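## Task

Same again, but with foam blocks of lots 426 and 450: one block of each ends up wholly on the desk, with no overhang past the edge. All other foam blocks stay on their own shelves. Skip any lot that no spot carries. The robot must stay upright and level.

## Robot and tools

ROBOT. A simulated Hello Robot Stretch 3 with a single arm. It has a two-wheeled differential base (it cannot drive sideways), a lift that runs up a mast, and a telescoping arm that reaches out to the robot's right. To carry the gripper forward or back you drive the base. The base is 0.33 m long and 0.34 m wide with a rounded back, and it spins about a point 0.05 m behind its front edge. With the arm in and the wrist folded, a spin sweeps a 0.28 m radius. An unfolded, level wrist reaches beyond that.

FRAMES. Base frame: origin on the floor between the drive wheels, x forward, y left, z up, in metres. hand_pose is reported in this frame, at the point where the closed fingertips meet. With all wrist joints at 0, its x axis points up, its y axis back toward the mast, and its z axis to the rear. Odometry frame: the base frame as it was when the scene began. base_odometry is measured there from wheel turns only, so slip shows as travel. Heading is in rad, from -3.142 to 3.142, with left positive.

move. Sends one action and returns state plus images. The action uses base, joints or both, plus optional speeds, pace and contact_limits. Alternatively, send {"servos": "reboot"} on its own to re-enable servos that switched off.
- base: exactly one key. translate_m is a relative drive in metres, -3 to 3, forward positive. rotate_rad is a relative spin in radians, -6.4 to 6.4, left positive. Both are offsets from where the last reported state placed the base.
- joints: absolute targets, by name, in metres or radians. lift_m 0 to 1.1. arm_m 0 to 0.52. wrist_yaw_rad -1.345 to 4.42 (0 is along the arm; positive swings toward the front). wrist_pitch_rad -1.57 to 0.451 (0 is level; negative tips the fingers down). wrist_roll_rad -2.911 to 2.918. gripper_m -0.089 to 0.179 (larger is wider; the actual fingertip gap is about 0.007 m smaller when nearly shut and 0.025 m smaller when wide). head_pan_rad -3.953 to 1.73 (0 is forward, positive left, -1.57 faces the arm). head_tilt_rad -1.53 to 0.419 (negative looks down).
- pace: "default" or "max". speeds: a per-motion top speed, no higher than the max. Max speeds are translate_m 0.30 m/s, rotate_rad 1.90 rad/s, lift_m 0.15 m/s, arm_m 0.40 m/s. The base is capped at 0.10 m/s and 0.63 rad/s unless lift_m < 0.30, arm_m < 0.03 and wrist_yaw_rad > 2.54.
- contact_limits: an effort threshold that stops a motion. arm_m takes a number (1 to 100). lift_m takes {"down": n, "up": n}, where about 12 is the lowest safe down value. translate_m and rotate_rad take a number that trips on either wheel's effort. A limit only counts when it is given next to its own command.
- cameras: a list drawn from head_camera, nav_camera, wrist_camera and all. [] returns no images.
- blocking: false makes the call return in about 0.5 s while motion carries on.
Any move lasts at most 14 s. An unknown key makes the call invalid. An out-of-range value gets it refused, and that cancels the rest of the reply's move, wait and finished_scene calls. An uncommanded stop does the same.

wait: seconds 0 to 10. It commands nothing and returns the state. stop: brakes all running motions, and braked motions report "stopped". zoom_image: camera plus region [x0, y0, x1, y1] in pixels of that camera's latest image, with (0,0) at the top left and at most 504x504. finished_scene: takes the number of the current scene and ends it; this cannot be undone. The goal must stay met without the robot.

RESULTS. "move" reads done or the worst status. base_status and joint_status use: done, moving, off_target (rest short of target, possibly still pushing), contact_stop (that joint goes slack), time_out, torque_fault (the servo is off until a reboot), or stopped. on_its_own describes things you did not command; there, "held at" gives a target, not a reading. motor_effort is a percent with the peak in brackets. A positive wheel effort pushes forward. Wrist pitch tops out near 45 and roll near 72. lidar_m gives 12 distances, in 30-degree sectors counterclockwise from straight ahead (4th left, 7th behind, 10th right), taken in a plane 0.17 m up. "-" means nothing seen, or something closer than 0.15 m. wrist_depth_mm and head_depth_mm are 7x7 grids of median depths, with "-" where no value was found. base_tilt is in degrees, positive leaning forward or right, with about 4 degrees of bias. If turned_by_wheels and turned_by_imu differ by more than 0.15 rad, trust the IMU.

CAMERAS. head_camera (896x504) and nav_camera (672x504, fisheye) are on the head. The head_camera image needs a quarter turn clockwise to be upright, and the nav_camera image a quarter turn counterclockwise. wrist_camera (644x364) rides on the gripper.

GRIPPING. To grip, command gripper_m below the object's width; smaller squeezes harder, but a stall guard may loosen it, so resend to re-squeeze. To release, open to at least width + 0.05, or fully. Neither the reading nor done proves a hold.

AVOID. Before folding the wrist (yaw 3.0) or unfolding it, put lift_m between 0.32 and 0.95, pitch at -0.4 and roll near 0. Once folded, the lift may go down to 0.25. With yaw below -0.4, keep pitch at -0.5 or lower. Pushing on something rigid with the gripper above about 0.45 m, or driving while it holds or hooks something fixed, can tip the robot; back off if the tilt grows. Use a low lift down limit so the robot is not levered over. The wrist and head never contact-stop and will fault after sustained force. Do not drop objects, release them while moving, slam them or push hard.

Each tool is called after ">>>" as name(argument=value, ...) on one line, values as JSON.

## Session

>>> move(joints={"head_pan_rad":0.9,"head_tilt_rad":-0.3,"wrist_pitch_rad":-0.4}, cameras=["head_camera","nav_camera"])

>>> move(joints={"head_pan_rad":-0.6,"head_tilt_rad":-0.3}, cameras=["head_camera","nav_camera"])

>>> move(joints={"head_pan_rad":-2.1,"head_tilt_rad":-0.3}, cameras=["head_camera","nav_camera"])

>>> move(joints={"head_pan_rad":-3.6,"head_tilt_rad":-0.3}, cameras=["head_camera","nav_camera"])

Scene clock: 1.03 s.
move: done
base_odometry: x=+0.000 y=+0.000 heading=+0.000
turned_by_wheels: +0.000
turned_by_imu: +0.000
base_tilt: forward=-0.4 right=-1.2
lidar_m: 0.84 0.77 0.78 0.96 1.18 1.16 1.57 1.48 1.13 1.38 3.10 1.31
head_depth_mm: 620 647 674 705 740 778 820 / 634 661 691 724 763 805 848 / 650 677 711 745 782 824 874 / 665 695 729 764 804 852 901 / 681 714 749 789 832 876 928 / 700 731 771 812 856 910 968 / 720 754 793 839 884 941 998
base_status: not commanded
joint_positions: lift_m=+0.306 arm_m=+0.001 wrist_yaw_rad=+2.853 wrist_pitch_rad=-0.412 wrist_roll_rad=+0.000 gripper_m=+0.037 head_pan_rad=+0.923 head_tilt_rad=-0.302
joint_status: all done
measured_speeds: all 0
motor_effort: left_wheel=-0.4(0.5) right_wheel=+0.6(1.0) lift_m=+26.2(27.3) arm_m=-8.4(8.4) wrist_yaw_rad=+0.2(2.2) wrist_pitch_rad=+1.8(2.7) wrist_roll_rad=-0.2(0.3) gripper_m=+0.3(1.0) head_pan_rad=-0.7(4.8) head_tilt_rad=-3.1(6.5)
hand_pose: x=+0.0428 y=+0.0703 z=+0.3205 quat_wxyz=(+0.243, +0.705, +0.044, +0.664) (m; base frame)
wrist_depth_mm: 133 - - - - - - / 138 - - - - - - / 150 897 978 959 868 - - / 162 182 770 752 770 739 685 / 603 191 656 612 606 623 619 / 541 208 126 520 129 525 529 / 472 295 285 444 449 461 459
pictures: head_camera (sideways), nav_camera (sideways)
camera_calibration:
head_camera: T_world_to_cam=[[-0.111845, -0.224493, -0.968036, 1.27608], [-0.770753, 0.634481, -0.0580883, 0.0799733], [0.627241, 0.739619, -0.243992, 0.269272], [0, 0, 0, 1]] pos_world=[0.0354645, 0.0365708, 1.30564]
nav_camera: T_world_to_cam=[[0.150482, 0.227083, 0.962179, -1.21022], [0.805838, -0.591978, 0.0136809, 0.0274045], [0.572695, 0.773302, -0.272074, 0.303826], [0, 0, 0, 1]] pos_world=[-0.0139661, 0.0560942, 1.24674]

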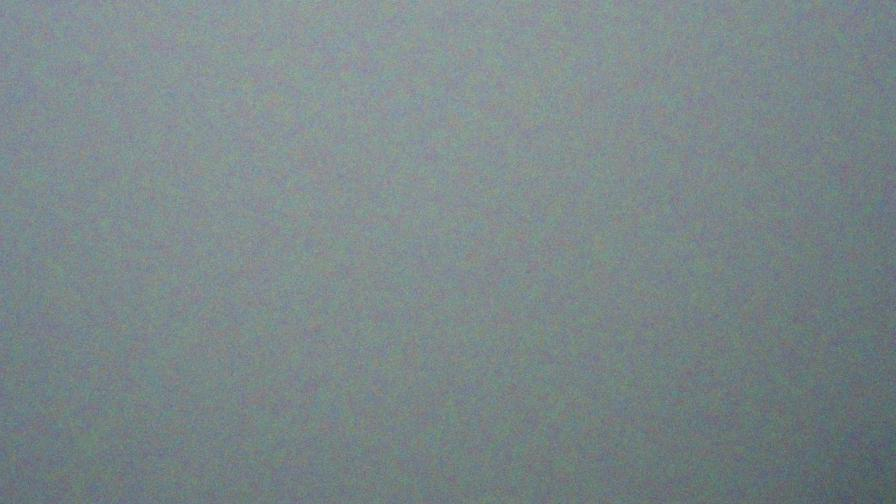

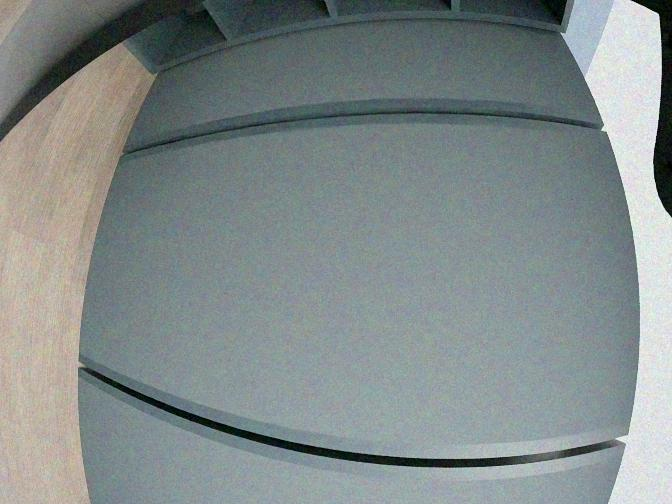

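Scene clock: 2.27 s.
move: done
base_odometry: x=+0.000 y=+0.000 heading=+0.000
turned_by_wheels: +0.000
turned_by_imu: +0.000
base_tilt: forward=-0.3 right=-1.2
lidar_m: 0.84 0.77 0.78 0.96 1.17 1.16 1.57 1.48 1.13 1.38 3.09 1.31
head_depth_mm: 2619 2736 2807 2953 2939 2062 1563 / 2656 2750 2879 3007 2927 2035 1557 / 2745 2839 2974 3088 2909 2025 1545 / 2794 2944 3049 3219 2863 2001 1537 / 2749 1942 2064 2170 2325 1988 1528 / 1482 1517 1576 1651 1715 1768 1533 / 1202 1242 1284 1329 1377 1427 1423
base_status: not commanded
joint_positions: lift_m=+0.306 arm_m=+0.001 wrist_yaw_rad=+2.853 wrist_pitch_rad=-0.412 wrist_roll_rad=+0.000 gripper_m=+0.037 head_pan_rad=-0.631 head_tilt_rad=-0.302
joint_status: all done
measured_speeds: all 0
motor_effort: left_wheel=-0.1(0.5) right_wheel=+0.3(1.2) lift_m=+26.3(27.1) arm_m=-11.7(11.7) wrist_yaw_rad=-0.3(2.2) wrist_pitch_rad=+1.7(1.8) wrist_roll_rad=+0.0(0.3) gripper_m=+0.0(0.9) head_pan_rad=+2.9(5.9) head_tilt_rad=-0.5(5.0)
hand_pose: x=+0.0428 y=+0.0703 z=+0.3205 quat_wxyz=(+0.243, +0.705, +0.044, +0.664) (m; base frame)
wrist_depth_mm: 133 - - - - - - / 138 - - - - - - / 150 881 969 954 870 - - / 162 182 771 755 746 736 688 / 601 190 649 599 599 616 613 / 548 207 126 519 128 533 526 / 477 294 285 446 453 462 459
pictures: head_camera (sideways), nav_camera (sideways)
camera_calibration:
head_camera: T_world_to_cam=[[-0.226385, 0.107955, -0.968037, 1.27679], [0.621103, 0.781573, -0.0580901, 0.0714784], [0.750321, -0.614401, -0.243988, 0.268505], [0, 0, 0, 1]] pos_world=[0.0431854, -0.0287321, 1.30564]
nav_camera: T_world_to_cam=[[0.229625, -0.146556, 0.962182, -1.2107], [-0.577986, -0.815932, 0.0136563, 0.0359764], [0.783074, -0.559263, -0.272066, 0.302548], [0, 0, 0, 1]] pos_world=[0.0618841, 0.021122, 1.24674]

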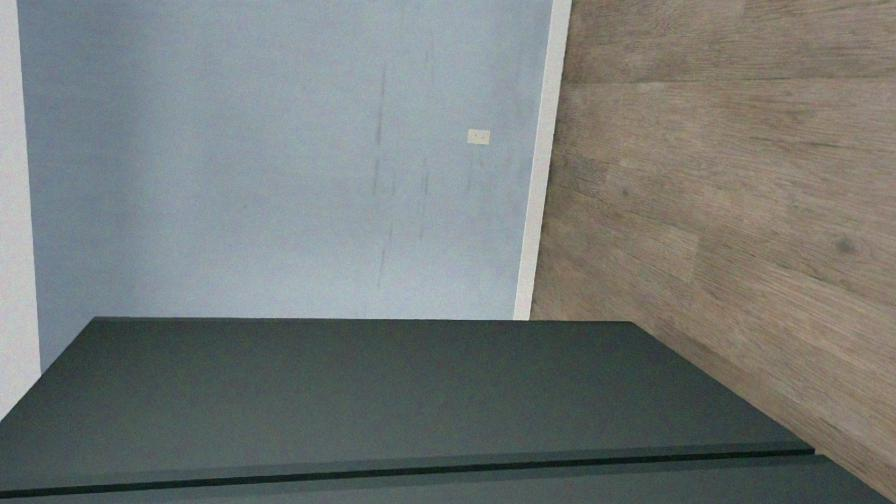

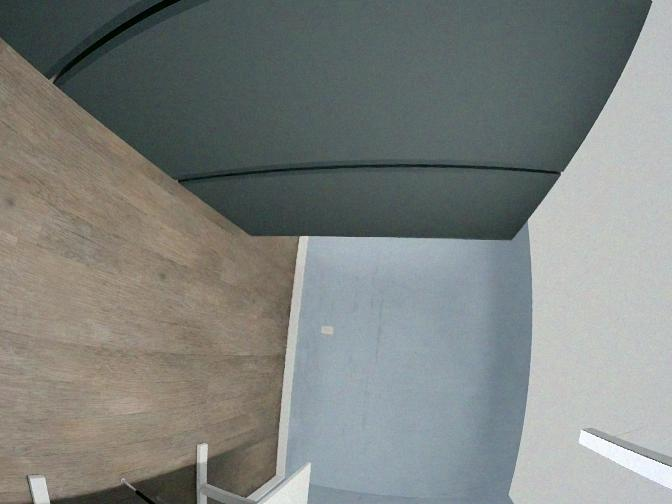

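Scene clock: 4.53 s.
move: done
base_odometry: x=+0.000 y=+0.000 heading=+0.000
turned_by_wheels: +0.000
turned_by_imu: +0.000
base_tilt: forward=-0.3 right=-1.2
lidar_m: 0.85 0.77 0.78 0.96 1.17 1.16 1.57 1.48 1.13 1.37 3.08 1.31
head_depth_mm: 1260 1308 1362 1404 1475 1529 1550 / 1297 1361 1406 1475 1553 1628 1561 / 1352 1405 1469 1539 1610 1691 1548 / 1403 1462 1535 1611 1412 1775 1534 / 1454 1516 1608 1679 1301 1039 1402 / 1513 1579 1672 1750 1292 981 1518 / 1564 1636 1736 1821 1284 1031 1518
base_status: not commanded
joint_positions: lift_m=+0.306 arm_m=+0.001 wrist_yaw_rad=+2.853 wrist_pitch_rad=-0.412 wrist_roll_rad=+0.000 gripper_m=+0.037 head_pan_rad=-2.108 head_tilt_rad=-0.302
joint_status: all done
measured_speeds: translate_m=+0.000 rotate_rad=+0.000 lift_m=+0.000 arm_m=+0.000 wrist_yaw_rad=+0.000 wrist_pitch_rad=+0.000 wrist_roll_rad=+0.000 head_pan_rad=+0.024 head_tilt_rad=+0.000
motor_effort: left_wheel=-0.5(0.8) right_wheel=+0.4(1.5) lift_m=+26.5(27.1) arm_m=-12.5(13.0) wrist_yaw_rad=+0.0(1.9) wrist_pitch_rad=+1.7(1.9) wrist_roll_rad=+0.0(0.3) gripper_m=+0.3(0.9) head_pan_rad=+3.5(5.3) head_tilt_rad=+1.7(4.2)
hand_pose: x=+0.0428 y=+0.0703 z=+0.3205 quat_wxyz=(+0.243, +0.705, +0.044, +0.664) (m; base frame)
wrist_depth_mm: 133 - - - - - - / 138 - - - - - - / 150 864 977 959 868 - - / 162 182 775 763 756 744 688 / 599 190 658 608 606 614 612 / 543 207 126 520 129 529 526 / 473 295 286 442 450 462 459
pictures: head_camera (sideways), nav_camera (sideways)
camera_calibration:
head_camera: T_world_to_cam=[[0.0863375, 0.235483, -0.968036, 1.27487], [0.836123, -0.545455, -0.058114, 0.070231], [-0.541705, -0.80438, -0.243986, 0.27642], [0, 0, 0, 1]] pos_world=[-0.0190526, -0.0395548, 1.30564]
nav_camera: T_world_to_cam=[[-0.124484, -0.242315, 0.962178, -1.20855], [-0.866323, 0.499297, 0.0136608, 0.0376474], [-0.483723, -0.831857, -0.272077, 0.310262], [0, 0, 0, 1]] pos_world=[0.0322512, -0.053553, 1.24674]

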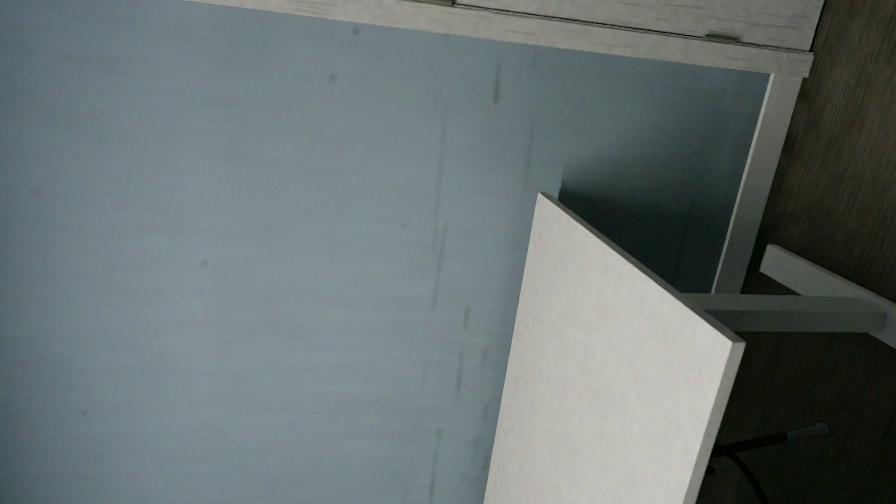

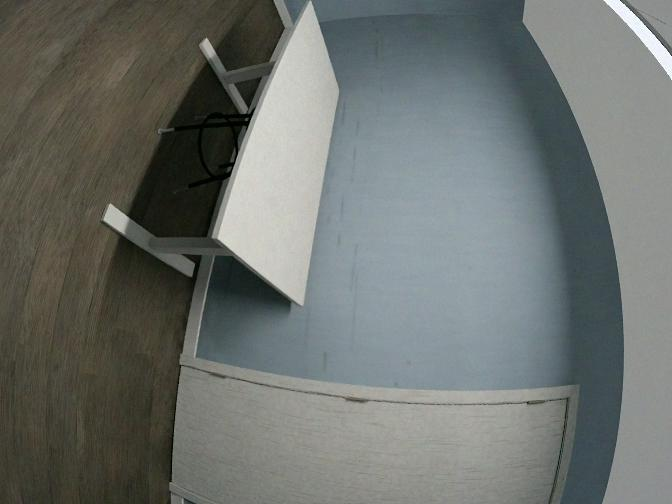

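Scene clock: 5.77 s.
move: done
base_odometry: x=+0.000 y=+0.000 heading=+0.000
turned_by_wheels: +0.000
turned_by_imu: +0.000
base_tilt: forward=-0.3 right=-1.3
lidar_m: 0.84 0.77 0.78 0.96 1.17 1.16 1.57 1.49 1.13 1.38 3.10 1.31
head_depth_mm: 1076 1191 1428 1362 1559 1343 1472 / 1257 1063 1090 1145 1233 1302 1370 / 1454 1495 1584 1613 1683 1673 1410 / 1500 1553 1651 1674 1717 1735 1475 / 1561 1633 1731 1780 1698 1808 1504 / 1544 1655 1746 1727 1736 1842 1523 / 1375 1408 1485 1528 1618 1719 1520
base_status: not commanded
joint_positions: lift_m=+0.306 arm_m=+0.001 wrist_yaw_rad=+2.853 wrist_pitch_rad=-0.412 wrist_roll_rad=+0.000 gripper_m=+0.037 head_pan_rad=-3.635 head_tilt_rad=-0.302
joint_status: all done
measured_speeds: all 0
motor_effort: left_wheel=+0.2(0.6) right_wheel=+1.2(1.2) lift_m=+26.6(27.1) arm_m=-11.8(12.8) wrist_yaw_rad=-0.2(1.9) wrist_pitch_rad=+1.7(1.8) wrist_roll_rad=+0.0(0.3) gripper_m=+0.6(1.2) head_pan_rad=+3.6(5.1) head_tilt_rad=+3.0(5.3)
hand_pose: x=+0.0428 y=+0.0703 z=+0.3205 quat_wxyz=(+0.243, +0.705, +0.044, +0.664) (m; base frame)
wrist_depth_mm: 133 - - - - - - / 138 - - - - - - / 150 899 968 958 875 - - / 161 182 776 752 750 743 685 / 596 191 654 606 604 619 615 / 542 207 126 521 129 534 526 / 473 296 284 442 452 463 461
pictures: head_camera (sideways), nav_camera (sideways)
camera_calibration:
head_camera: T_world_to_cam=[[0.239009, -0.0759823, -0.96804, 1.27395], [-0.508364, -0.859181, -0.0580772, 0.0783238], [-0.827309, 0.505998, -0.243979, 0.278115], [0, 0, 0, 1]] pos_world=[-0.0345816, 0.0233664, 1.30564]
nav_camera: T_world_to_cam=[[-0.247525, 0.113775, 0.962178, -1.20779], [0.460952, 0.88732, 0.0136585, 0.029602], [-0.852206, 0.446899, -0.272079, 0.312532], [0, 0, 0, 1]] pos_world=[-0.0462614, -0.0285199, 1.24674]

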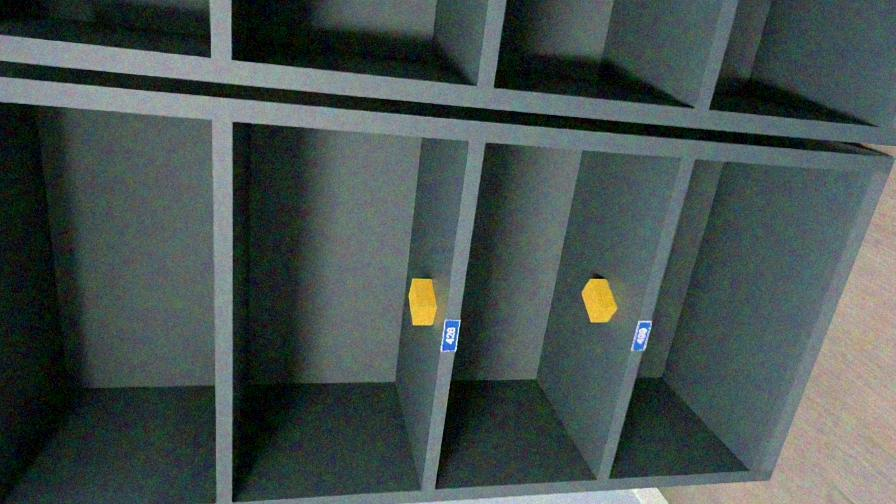

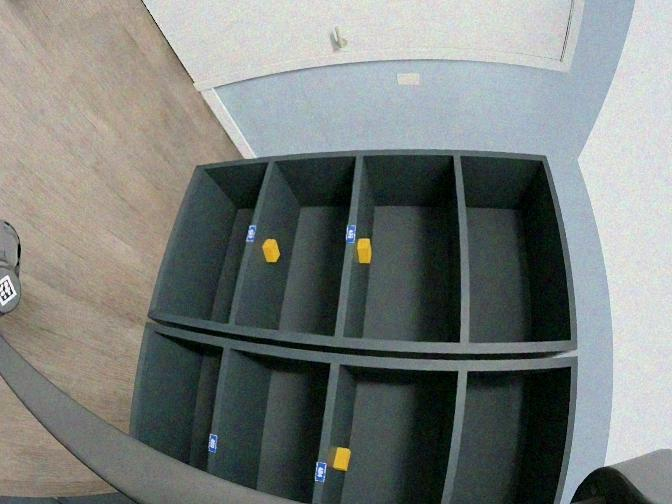

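>>> zoom_image(camera="head_camera", region=[390, 240, 690, 400])

>>> move(joints={"head_pan_rad":1.72,"head_tilt_rad":-0.4}, cameras=["head_camera","nav_camera"])

>>> zoom_image(camera="head_camera", region=[330, 100, 700, 400])

>>> move(joints={"head_pan_rad":-3.9,"head_tilt_rad":-0.45}, cameras=["head_camera"])

Scaled by 1.680 from the camera's 896x504 image, which has a finer 1280x720 frame.

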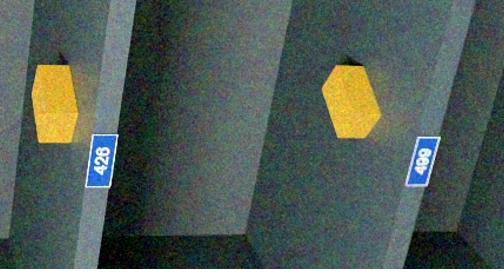

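Scene clock: 16.93 s.
move: done
base_odometry: x=+0.000 y=+0.000 heading=+0.000
turned_by_wheels: +0.000
turned_by_imu: +0.000
base_tilt: forward=-0.4 right=-1.2
lidar_m: 0.84 0.77 0.78 0.96 1.17 1.16 1.57 1.48 1.13 1.38 3.09 1.31
head_depth_mm: 858 883 908 939 976 1015 1058 / 952 990 1029 1073 1130 1187 1234 / 1095 1141 1194 1258 1316 1404 1380 / 1183 1248 1338 1427 1517 1616 1400 / 1399 1441 1523 1690 1628 1651 1398 / 1420 1492 1551 1692 1560 1629 1386 / 1355 1419 - - - - -
base_status: not commanded
joint_positions: lift_m=+0.306 arm_m=+0.001 wrist_yaw_rad=+2.853 wrist_pitch_rad=-0.412 wrist_roll_rad=+0.000 gripper_m=+0.037 head_pan_rad=+1.721 head_tilt_rad=-0.400
joint_status: all done
joint sent to its limit — head_pan_rad, upper limit.
measured_speeds: translate_m=+0.000 rotate_rad=+0.000 lift_m=+0.000 arm_m=+0.000 wrist_yaw_rad=+0.000 wrist_pitch_rad=+0.000 wrist_roll_rad=+0.000 head_pan_rad=-0.024 head_tilt_rad=+0.000
motor_effort: left_wheel=-0.2(0.9) right_wheel=+1.1(1.3) lift_m=+26.3(27.0) arm_m=-11.5(12.6) wrist_yaw_rad=-0.7(1.5) wrist_pitch_rad=+1.8(1.8) wrist_roll_rad=+0.2(0.3) gripper_m=+0.1(1.0) head_pan_rad=-3.1(6.9) head_tilt_rad=-3.5(8.2)
hand_pose: x=+0.0428 y=+0.0703 z=+0.3205 quat_wxyz=(+0.243, +0.705, +0.044, +0.664) (m; base frame)
wrist_depth_mm: 133 - - - - - - / 139 - - - - - - / 150 872 984 959 874 - - / 162 182 762 752 756 745 684 / 602 191 652 604 605 613 616 / 552 207 126 521 129 530 528 / 472 295 285 446 454 463 460
pictures: head_camera (sideways), nav_camera (sideways)
camera_calibration:
head_camera: T_world_to_cam=[[0.0967602, -0.329468, -0.939196, 1.23719], [-0.991437, -0.115046, -0.0617844, 0.0861622], [-0.0876946, 0.937131, -0.337779, 0.395746], [0, 0, 0, 1]] pos_world=[0.000418651, 0.0466602, 1.30096]
nav_camera: T_world_to_cam=[[-0.0715073, 0.358195, 0.930904, -1.16803], [0.986175, 0.165262, 0.0121629, 0.0283384], [-0.149487, 0.918904, -0.36506, 0.429261], [0, 0, 0, 1]] pos_world=[-0.0473007, 0.0192508, 1.24369]

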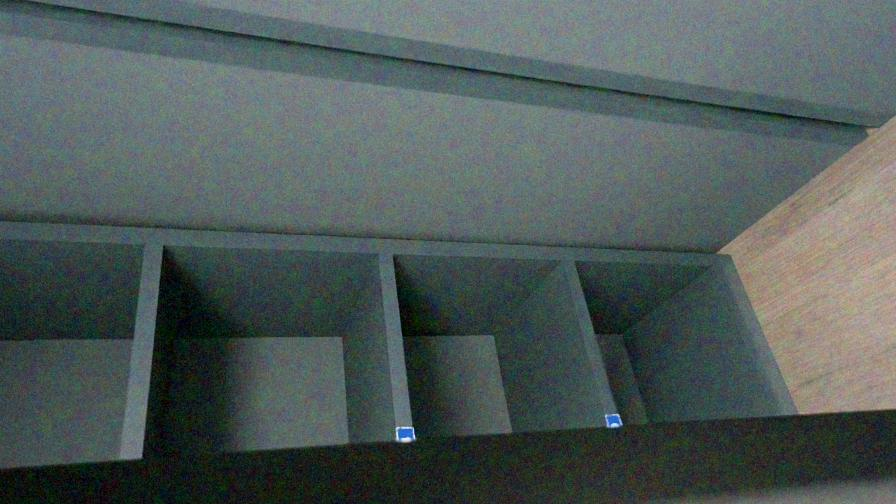

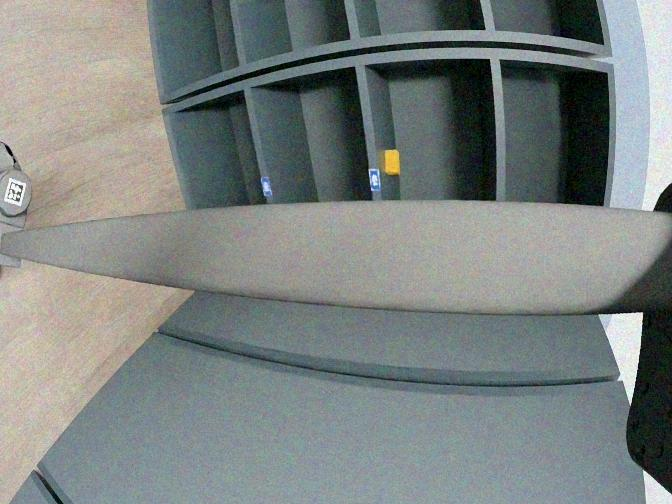

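Scaled by 1.362 from the camera's 896x504 image, which has a finer 1280x720 frame.

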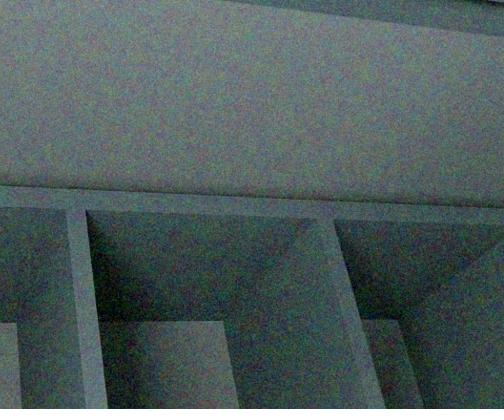

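Scene clock: 20.77 s.
move: done
base_odometry: x=+0.000 y=+0.000 heading=+0.000
turned_by_wheels: +0.000
turned_by_imu: +0.000
base_tilt: forward=-0.4 right=-1.1
lidar_m: 0.84 0.77 0.78 0.96 1.17 1.16 1.57 1.48 1.13 1.38 3.10 1.30
head_depth_mm: - - - - - - - / 1301 1411 - - - - - / 1311 1433 1491 1654 1473 1656 1385 / 993 1098 1193 1406 1386 1517 1348 / 1338 1459 1352 1695 1372 1527 1343 / 1355 1486 1545 1699 1810 1561 1341 / 1364 1500 1573 1735 1797 1574 1331
base_status: not commanded
joint_positions: lift_m=+0.306 arm_m=+0.001 wrist_yaw_rad=+2.853 wrist_pitch_rad=-0.412 wrist_roll_rad=+0.000 gripper_m=+0.037 head_pan_rad=-3.908 head_tilt_rad=-0.452
joint_status: all done
measured_speeds: translate_m=+0.000 rotate_rad=+0.000 lift_m=+0.000 arm_m=+0.000 wrist_yaw_rad=+0.000 wrist_pitch_rad=+0.000 wrist_roll_rad=+0.000 head_pan_rad=+0.024 head_tilt_rad=+0.000
motor_effort: left_wheel=-0.1(0.7) right_wheel=+0.5(1.4) lift_m=+26.6(27.2) arm_m=-11.2(12.1) wrist_yaw_rad=-0.7(1.9) wrist_pitch_rad=+1.7(1.8) wrist_roll_rad=+0.0(0.4) gripper_m=+0.3(1.1) head_pan_rad=+3.4(5.4) head_tilt_rad=+1.2(7.6)
hand_pose: x=+0.0428 y=+0.0703 z=+0.3205 quat_wxyz=(+0.243, +0.705, +0.044, +0.664) (m; base frame)
wrist_depth_mm: 133 - - - - - - / 138 - - - - - - / 150 887 987 954 856 - - / 162 182 761 759 746 743 687 / 597 191 664 611 606 621 622 / 543 207 126 518 129 531 523 / 471 294 285 441 449 462 458
pictures: head_camera (sideways)
camera_calibration:
head_camera: T_world_to_cam=[[0.311956, -0.236219, -0.920263, 1.2111], [-0.714699, -0.696545, -0.0634791, 0.0866288], [-0.62601, 0.677514, -0.386117, 0.461898], [0, 0, 0, 1]] pos_world=[-0.0267446, 0.0334842, 1.29838]

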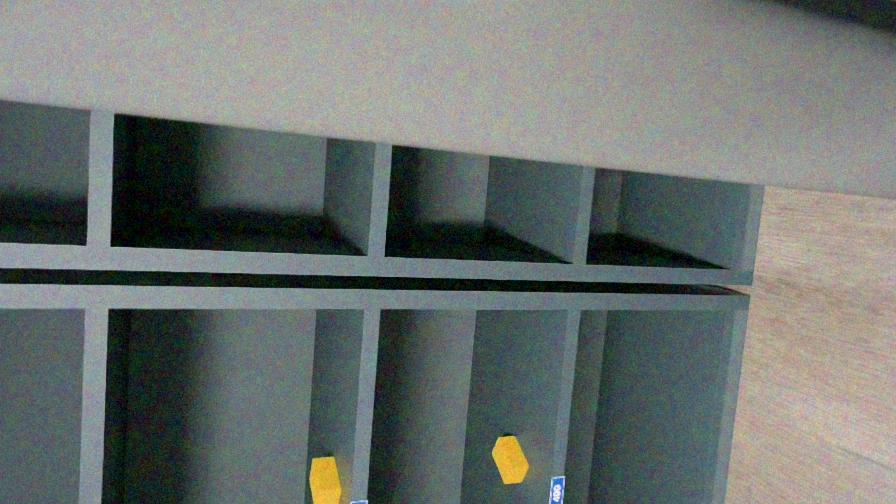

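>>> move(base={"rotate_rad":3.036}, joints={"wrist_yaw_rad":3.0}, pace="max", cameras=[])

>>> move(base={"translate_m":0.868}, pace="max", cameras=[])

>>> move(base={"rotate_rad":0.86}, joints={"lift_m":0.9,"gripper_m":0.179,"head_pan_rad":-1.57,"head_tilt_rad":-0.5}, pace="max", cameras=[])

>>> move(joints={"wrist_yaw_rad":0,"wrist_pitch_rad":-0.4})

Scene clock: 57.17 s.
move: done
base_odometry: x=+0.000 y=+0.000 heading=+3.036
turned_by_wheels: +3.036
turned_by_imu: +2.988
base_tilt: forward=-0.4 right=-1.2
lidar_m: 1.57 1.48 1.13 1.33 2.94 1.61 0.91 0.77 0.77 0.88 1.38 1.16
head_depth_mm: - - - - - - - / 2637 2798 - - - - - / 2631 2820 3022 3133 2236 1676 1360 / 2612 2796 3024 3164 2207 1677 1349 / 2627 2810 3005 3150 2202 1668 1340 / 2605 2791 3005 3172 2201 1648 1341 / 2630 2805 2951 2955 2096 1658 1346
base_status: done
joint_positions: lift_m=+0.306 arm_m=+0.001 wrist_yaw_rad=+2.997 wrist_pitch_rad=-0.412 wrist_roll_rad=+0.000 gripper_m=+0.037 head_pan_rad=-3.900 head_tilt_rad=-0.450
joint_status: all done
measured_speeds: all 0
motor_effort: left_wheel=-8.8(12.6) right_wheel=+8.7(12.9) lift_m=+26.4(27.3) arm_m=-12.5(13.1) wrist_yaw_rad=+2.8(5.3) wrist_pitch_rad=+1.7(1.9) wrist_roll_rad=+0.0(0.4) gripper_m=+0.4(1.1) head_pan_rad=+3.3(4.0) head_tilt_rad=+4.6(5.4)
hand_pose: x=+0.0112 y=+0.0773 z=+0.3204 quat_wxyz=(+0.195, +0.700, +0.095, +0.680) (m; base frame)
wrist_depth_mm: - 137 - - - - - / - 147 - - - - - / - 161 921 967 955 923 942 / 780 185 706 764 753 740 747 / 644 610 205 615 606 617 621 / 548 545 129 520 129 531 523 / 473 311 262 298 454 460 461
pictures: none
No camera images: "cameras" was empty.

Scene clock: 66.80 s.
move: done
base_odometry: x=-0.863 y=+0.092 heading=+3.035
turned_by_wheels: +0.000
turned_by_imu: +0.000
base_tilt: forward=-0.4 right=-1.4
lidar_m: 0.71 0.90 0.90 1.02 1.66 2.85 1.60 1.37 1.37 0.65 0.72 0.97
head_depth_mm: - - - - - - - / 3166 3331 - - - - - / 3120 3360 3560 1506 1973 1683 1357 / 3148 3318 3587 3085 2215 1683 1347 / 3127 3367 3574 3256 2209 1667 1340 / 3121 3351 3618 3227 2210 1664 1337 / 3139 3344 3652 3168 2161 1640 1339
base_status: done
joint_positions: lift_m=+0.306 arm_m=+0.001 wrist_yaw_rad=+2.997 wrist_pitch_rad=-0.412 wrist_roll_rad=+0.000 gripper_m=+0.037 head_pan_rad=-3.900 head_tilt_rad=-0.450
joint_status: not commanded
measured_speeds: all 0
motor_effort: left_wheel=+0.3(9.5) right_wheel=+10.8(13.7) lift_m=+26.3(27.3) arm_m=-10.1(13.0) wrist_yaw_rad=+2.2(4.5) wrist_pitch_rad=+1.9(2.0) wrist_roll_rad=+0.1(0.3) gripper_m=+0.6(1.1) head_pan_rad=+2.3(4.0) head_tilt_rad=+2.5(5.0)
hand_pose: x=+0.0111 y=+0.0772 z=+0.3203 quat_wxyz=(+0.195, +0.700, +0.095, +0.680) (m; base frame)
wrist_depth_mm: - 137 - - - - - / - 148 - - - - - / 947 162 919 958 954 853 - / 786 186 706 761 757 751 737 / 639 615 206 603 600 619 616 / 539 539 128 520 129 524 528 / 476 311 264 298 452 463 460
pictures: none
No camera images: "cameras" was empty.

Scene clock: 71.53 s.
move: done
base_odometry: x=-0.863 y=+0.092 heading=-2.388
turned_by_wheels: +0.860
turned_by_imu: +0.845
base_tilt: forward=-0.3 right=-1.2
lidar_m: 0.90 0.94 1.17 2.37 1.86 1.40 1.37 1.34 0.65 0.99 0.71 0.91
head_depth_mm: 797 862 939 738 963 955 - / 801 863 939 730 1127 961 847 / 803 867 946 723 1130 956 796 / 807 873 947 649 1130 917 795 / 810 874 942 702 1124 939 809 / 811 880 943 699 1120 935 810 / 815 882 949 691 1135 934 827
base_status: done
joint_positions: lift_m=+0.900 arm_m=+0.001 wrist_yaw_rad=+2.997 wrist_pitch_rad=-0.414 wrist_roll_rad=+0.000 gripper_m=+0.179 head_pan_rad=-1.570 head_tilt_rad=-0.500
joint_status: all done
measured_speeds: all 0
motor_effort: left_wheel=-9.1(12.5) right_wheel=+7.6(13.4) lift_m=+27.9(33.6) arm_m=-12.3(13.0) wrist_yaw_rad=+1.7(3.2) wrist_pitch_rad=+2.1(2.2) wrist_roll_rad=+0.0(0.4) gripper_m=+0.3(83.8) head_pan_rad=-3.4(5.6) head_tilt_rad=-4.9(6.3)
hand_pose: x=+0.0111 y=+0.0770 z=+0.9136 quat_wxyz=(+0.195, +0.700, +0.095, +0.680) (m; base frame)
wrist_depth_mm: - 137 - - - - - / - 148 - - - - - / - 161 - - - - - / - 183 - - - - - / - 190 214 - - - - / 123 140 240 - - - - / - - 276 - - - 105
pictures: none
No camera images: "cameras" was empty.

Scene clock: 74.03 s.
move: done
base_odometry: x=-0.863 y=+0.092 heading=-2.388
turned_by_wheels: +0.000
turned_by_imu: +0.000
base_tilt: forward=-0.2 right=-1.3
lidar_m: 0.90 0.94 1.17 2.37 1.86 1.41 1.37 1.34 0.65 0.99 0.71 0.91
head_depth_mm: 799 866 938 739 964 951 - / 800 863 940 729 1122 957 803 / 804 868 948 721 1132 986 797 / 806 875 948 650 1133 978 - / 809 875 941 702 1129 941 809 / 812 878 945 697 1123 933 825 / 817 881 949 692 1137 930 825
base_status: not commanded
joint_positions: lift_m=+0.900 arm_m=+0.001 wrist_yaw_rad=+0.003 wrist_pitch_rad=-0.414 wrist_roll_rad=+0.000 gripper_m=+0.179 head_pan_rad=-1.570 head_tilt_rad=-0.500
joint_status: all done
measured_speeds: all 0
motor_effort: left_wheel=-8.7(9.4) right_wheel=+8.6(8.9) lift_m=+23.4(27.6) arm_m=-10.8(12.4) wrist_yaw_rad=-3.5(7.1) wrist_pitch_rad=+2.1(3.9) wrist_roll_rad=-0.1(0.3) gripper_m=+0.5(1.2) head_pan_rad=-2.8(3.7) head_tilt_rad=-4.6(5.3)
hand_pose: x=-0.0208 y=-0.3704 z=+0.9136 quat_wxyz=(+0.693, +0.147, -0.691, -0.145) (m; base frame)
wrist_depth_mm: - - 271 266 - - - / - - - - - 690 - / - - - - - - - / - - - - - 804 - / - 142 - - - - - / - 126 - 604 - - - / - - - - - - 105
pictures: head_camera (sideways), nav_camera (sideways), wrist_camera
camera_calibration:
head_camera: T_world_to_cam=[[-0.0466171, 0.432321, -0.900514, 1.18756], [0.997505, -0.0276992, -0.064936, 0.0780435], [-0.0530167, -0.901294, -0.429951, 0.515475], [0, 0, 0, 1]] pos_world=[0.0048409, -0.0466526, 1.29612]
nav_camera: T_world_to_cam=[[0.0173525, -0.456101, 0.889759, -1.11487], [-0.999791, -0.0175236, 0.0105156, 0.0426278], [0.0107956, -0.889756, -0.45631, 0.54707], [0, 0, 0, 1]] pos_world=[0.0560588, -0.0209895, 1.24116]
wrist_camera: T_world_to_cam=[[-0.998887, -0.0398803, -0.0251712, -0.00599293], [-0.00249876, 0.577753, -0.816208, 0.992137], [0.0470934, -0.815237, -0.57721, 0.392445], [0, 0, 0, 1]] pos_world=[-0.0219887, -0.253513, 1.03616]

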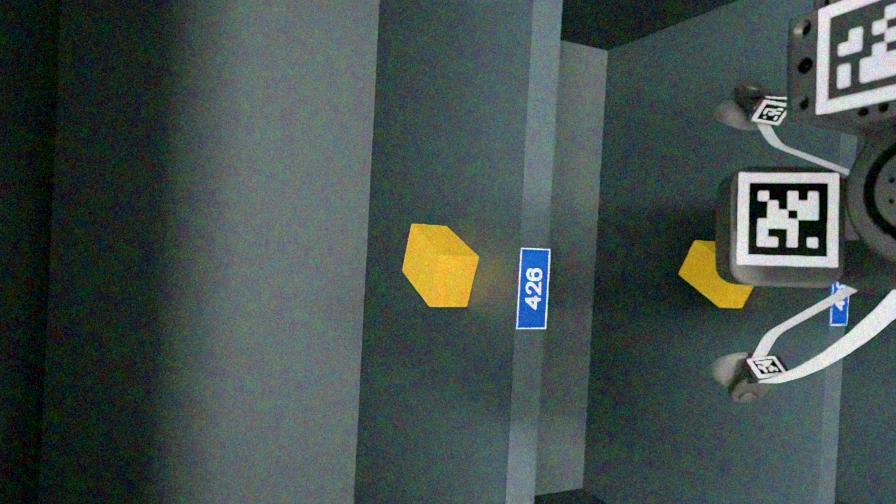

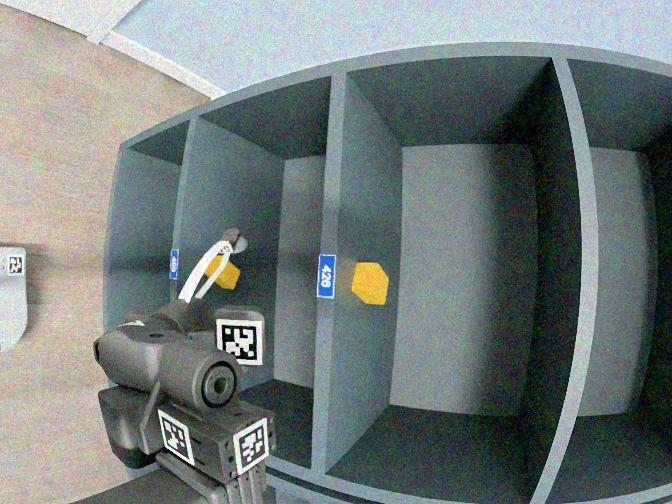

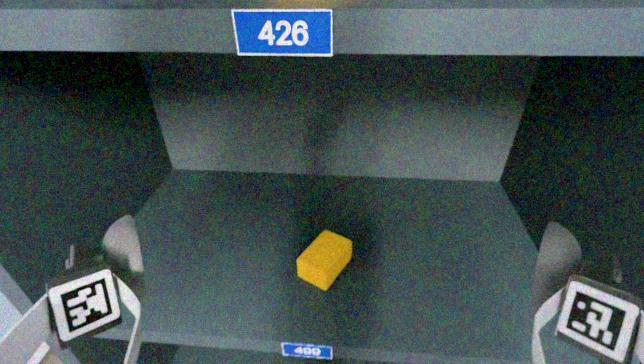

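>>> move(joints={"lift_m":1.05,"wrist_pitch_rad":-0.3})

Scene clock: 118.17 s.
move: done
base_odometry: x=-0.863 y=+0.092 heading=-2.388
turned_by_wheels: +0.000
turned_by_imu: +0.000
base_tilt: forward=-0.3 right=-1.1
lidar_m: 0.90 0.94 1.17 2.38 1.86 1.40 1.37 1.34 0.65 0.99 0.71 0.91
head_depth_mm: 795 862 928 - - - - / 799 869 946 - - - - / 802 870 943 - - - - / 809 874 943 693 1134 - 837 / 807 877 942 703 1079 940 837 / 813 879 945 698 1074 938 830 / 813 883 948 689 1137 934 826
base_status: not commanded
joint_positions: lift_m=+1.050 arm_m=+0.001 wrist_yaw_rad=+0.003 wrist_pitch_rad=-0.321 wrist_roll_rad=+0.000 gripper_m=+0.179 head_pan_rad=-1.570 head_tilt_rad=-0.500
joint_status: all done
measured_speeds: all 0
motor_effort: left_wheel=-9.4(9.4) right_wheel=+8.1(8.7) lift_m=+29.3(32.5) arm_m=-8.8(10.0) wrist_yaw_rad=-3.5(4.7) wrist_pitch_rad=+3.5(6.3) wrist_roll_rad=+0.2(0.3) gripper_m=+0.6(1.3) head_pan_rad=-3.1(3.7) head_tilt_rad=-4.1(5.0)
hand_pose: x=-0.0208 y=-0.3811 z=+1.0850 quat_wxyz=(+0.699, +0.114, -0.697, -0.112) (m; base frame)
wrist_depth_mm: - - - - - - - / - - - - - - - / - - - - - - - / - - - - - - - / - 142 - 356 - - - / - 126 - - - - - / - - - 688 - - 105
pictures: head_camera (sideways), nav_camera (sideways), wrist_camera
camera_calibration:
head_camera: T_world_to_cam=[[-0.0465724, 0.432321, -0.900517, 1.18757], [0.997507, -0.0277193, -0.064896, 0.0779905], [-0.0530176, -0.901294, -0.429952, 0.515476], [0, 0, 0, 1]] pos_world=[0.00484103, -0.0466526, 1.29612]
nav_camera: T_world_to_cam=[[0.0173525, -0.456101, 0.889759, -1.11487], [-0.999791, -0.0175236, 0.0105156, 0.0426278], [0.0107956, -0.889756, -0.45631, 0.54707], [0, 0, 0, 1]] pos_world=[0.0560588, -0.0209895, 1.24116]
wrist_camera: T_world_to_cam=[[-0.998879, -0.0420671, -0.0217226, -0.00663582], [-0.00219997, 0.499565, -0.866274, 1.16271], [0.0472935, -0.865255, -0.499097, 0.378884], [0, 0, 0, 1]] pos_world=[-0.0219892, -0.2533, 1.19618]

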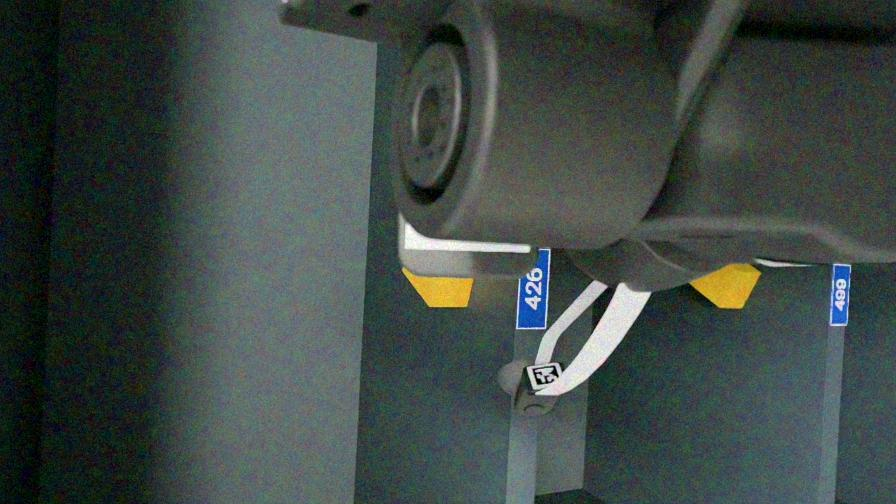

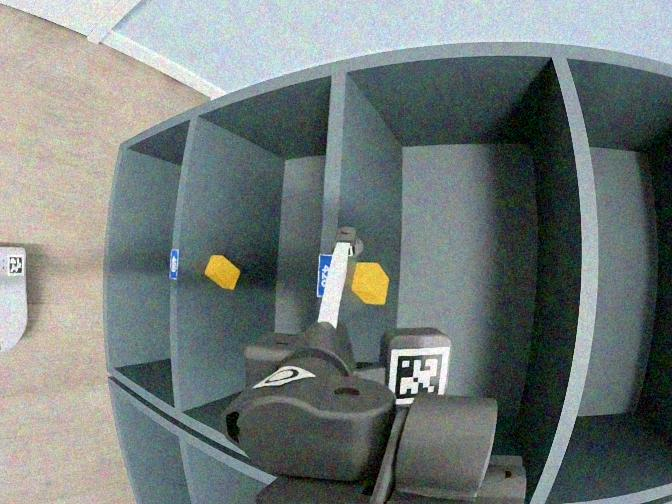

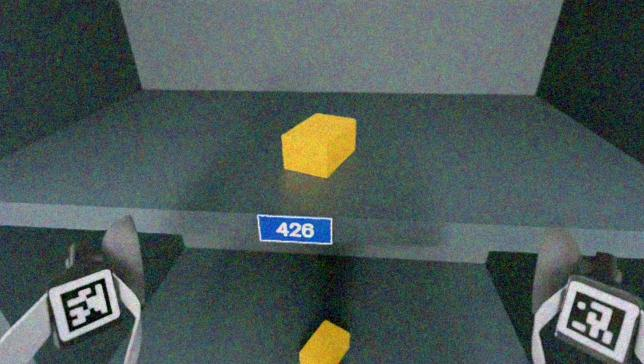

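>>> move(base={"translate_m":0.027}, joints={"lift_m":0.995}, cameras=["wrist_camera"])

>>> move(joints={"arm_m":0.29}, contact_limits={"arm_m":30}, cameras=["wrist_camera","nav_camera"])

Scene clock: 135.33 s.
move: done
base_odometry: x=-0.883 y=+0.074 heading=-2.388
turned_by_wheels: +0.000
turned_by_imu: +0.000
base_tilt: forward=-0.3 right=-1.3
lidar_m: 0.87 0.92 1.16 1.65 1.90 1.43 1.39 0.73 0.67 0.99 0.69 0.89
head_depth_mm: 801 862 938 736 - - - / 802 869 940 730 585 - - / 802 871 945 702 - - - / 808 870 946 651 - - - / 809 874 942 706 1123 944 832 / 815 879 949 698 1078 933 828 / 817 884 947 689 1114 931 827
base_status: done
joint_positions: lift_m=+0.995 arm_m=+0.001 wrist_yaw_rad=+0.003 wrist_pitch_rad=-0.321 wrist_roll_rad=+0.000 gripper_m=+0.179 head_pan_rad=-1.570 head_tilt_rad=-0.500
joint_status: all done
measured_speeds: all 0
motor_effort: left_wheel=+6.2(8.1) right_wheel=+5.2(10.9) lift_m=+23.8(27.6) arm_m=-6.5(8.0) wrist_yaw_rad=-3.2(4.0) wrist_pitch_rad=+3.3(3.5) wrist_roll_rad=-0.1(0.3) gripper_m=+0.1(1.1) head_pan_rad=-3.0(3.4) head_tilt_rad=-4.3(4.6)
hand_pose: x=-0.0209 y=-0.3811 z=+1.0300 quat_wxyz=(+0.699, +0.114, -0.697, -0.112) (m; base frame)
wrist_depth_mm: - - - - - - 633 / - - - - - - - / - - - - - - - / - - - 326 - - - / - 142 - - - - - / - 126 - - - - - / - - - 653 - - 105
pictures: wrist_camera
camera_calibration:
wrist_camera: T_world_to_cam=[[-0.998888, -0.0418502, -0.021701, -0.00779811], [-0.00209993, 0.499376, -0.866383, 1.11523], [0.0470953, -0.865374, -0.498908, 0.351233], [0, 0, 0, 1]] pos_world=[-0.0219889, -0.253299, 1.14128]

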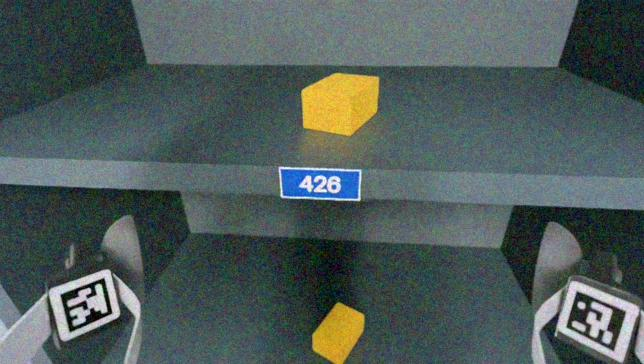

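Scene clock: 138.70 s.
move: done
base_odometry: x=-0.883 y=+0.074 heading=-2.388
turned_by_wheels: +0.000
turned_by_imu: +0.000
base_tilt: forward=-0.3 right=-1.2
lidar_m: 0.87 0.91 1.16 1.66 1.90 1.43 1.40 0.73 0.67 0.99 0.69 0.88
head_depth_mm: 799 861 905 - 1090 964 831 / 801 867 411 399 1128 962 822 / 803 871 381 400 1134 952 816 / 808 874 915 410 1128 914 837 / 808 876 944 663 1121 940 833 / 813 878 945 698 1132 938 831 / 814 884 951 691 1109 929 828
base_status: not commanded
joint_positions: lift_m=+0.995 arm_m=+0.290 wrist_yaw_rad=+0.003 wrist_pitch_rad=-0.321 wrist_roll_rad=+0.000 gripper_m=+0.179 head_pan_rad=-1.570 head_tilt_rad=-0.500
joint_status: all done
measured_speeds: all 0
motor_effort: left_wheel=+5.6(6.2) right_wheel=+5.5(6.0) lift_m=+29.3(30.0) arm_m=+12.0(14.3) wrist_yaw_rad=-2.7(4.2) wrist_pitch_rad=+3.4(3.5) wrist_roll_rad=+0.0(0.3) gripper_m=+0.7(1.1) head_pan_rad=-2.5(3.9) head_tilt_rad=-4.5(4.9)
contact_limits: arm_m 30 (drawing in: default 31, maximum 55; extending or still: default 39, maximum 69)
hand_pose: x=-0.0209 y=-0.6705 z=+1.0300 quat_wxyz=(+0.699, +0.114, -0.697, -0.112) (m; base frame)
wrist_depth_mm: - - - - - - - / - - - - - - - / - - - - - - - / - - - - - - - / - 142 - 164 163 - - / - 126 139 136 145 - - / 118 163 158 126 161 161 105
pictures: nav_camera (sideways), wrist_camera
camera_calibration:
nav_camera: T_world_to_cam=[[0.0173525, -0.456101, 0.889759, -1.11487], [-0.999791, -0.0175236, 0.0105156, 0.0426278], [0.0107956, -0.889756, -0.45631, 0.54707], [0, 0, 0, 1]] pos_world=[0.0560588, -0.0209895, 1.24116]
wrist_camera: T_world_to_cam=[[-0.998888, -0.0418502, -0.021701, -0.0199096], [-0.00209993, 0.499376, -0.866383, 1.25975], [0.0470953, -0.865374, -0.498908, 0.100794], [0, 0, 0, 1]] pos_world=[-0.0219889, -0.542699, 1.14128]

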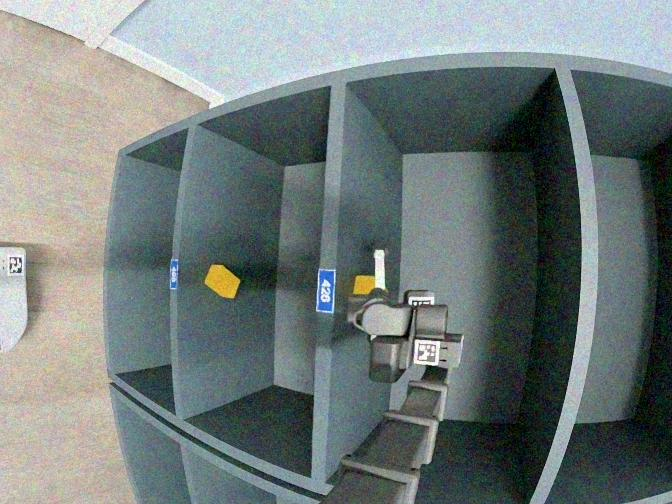

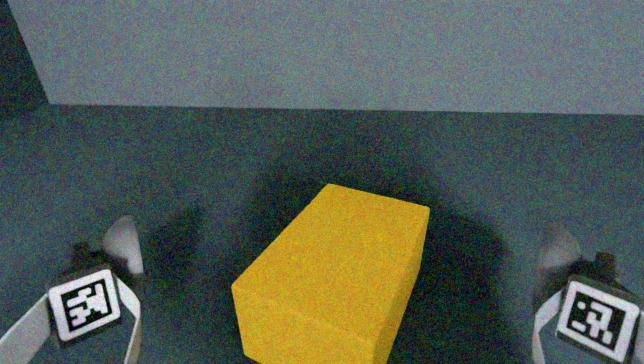

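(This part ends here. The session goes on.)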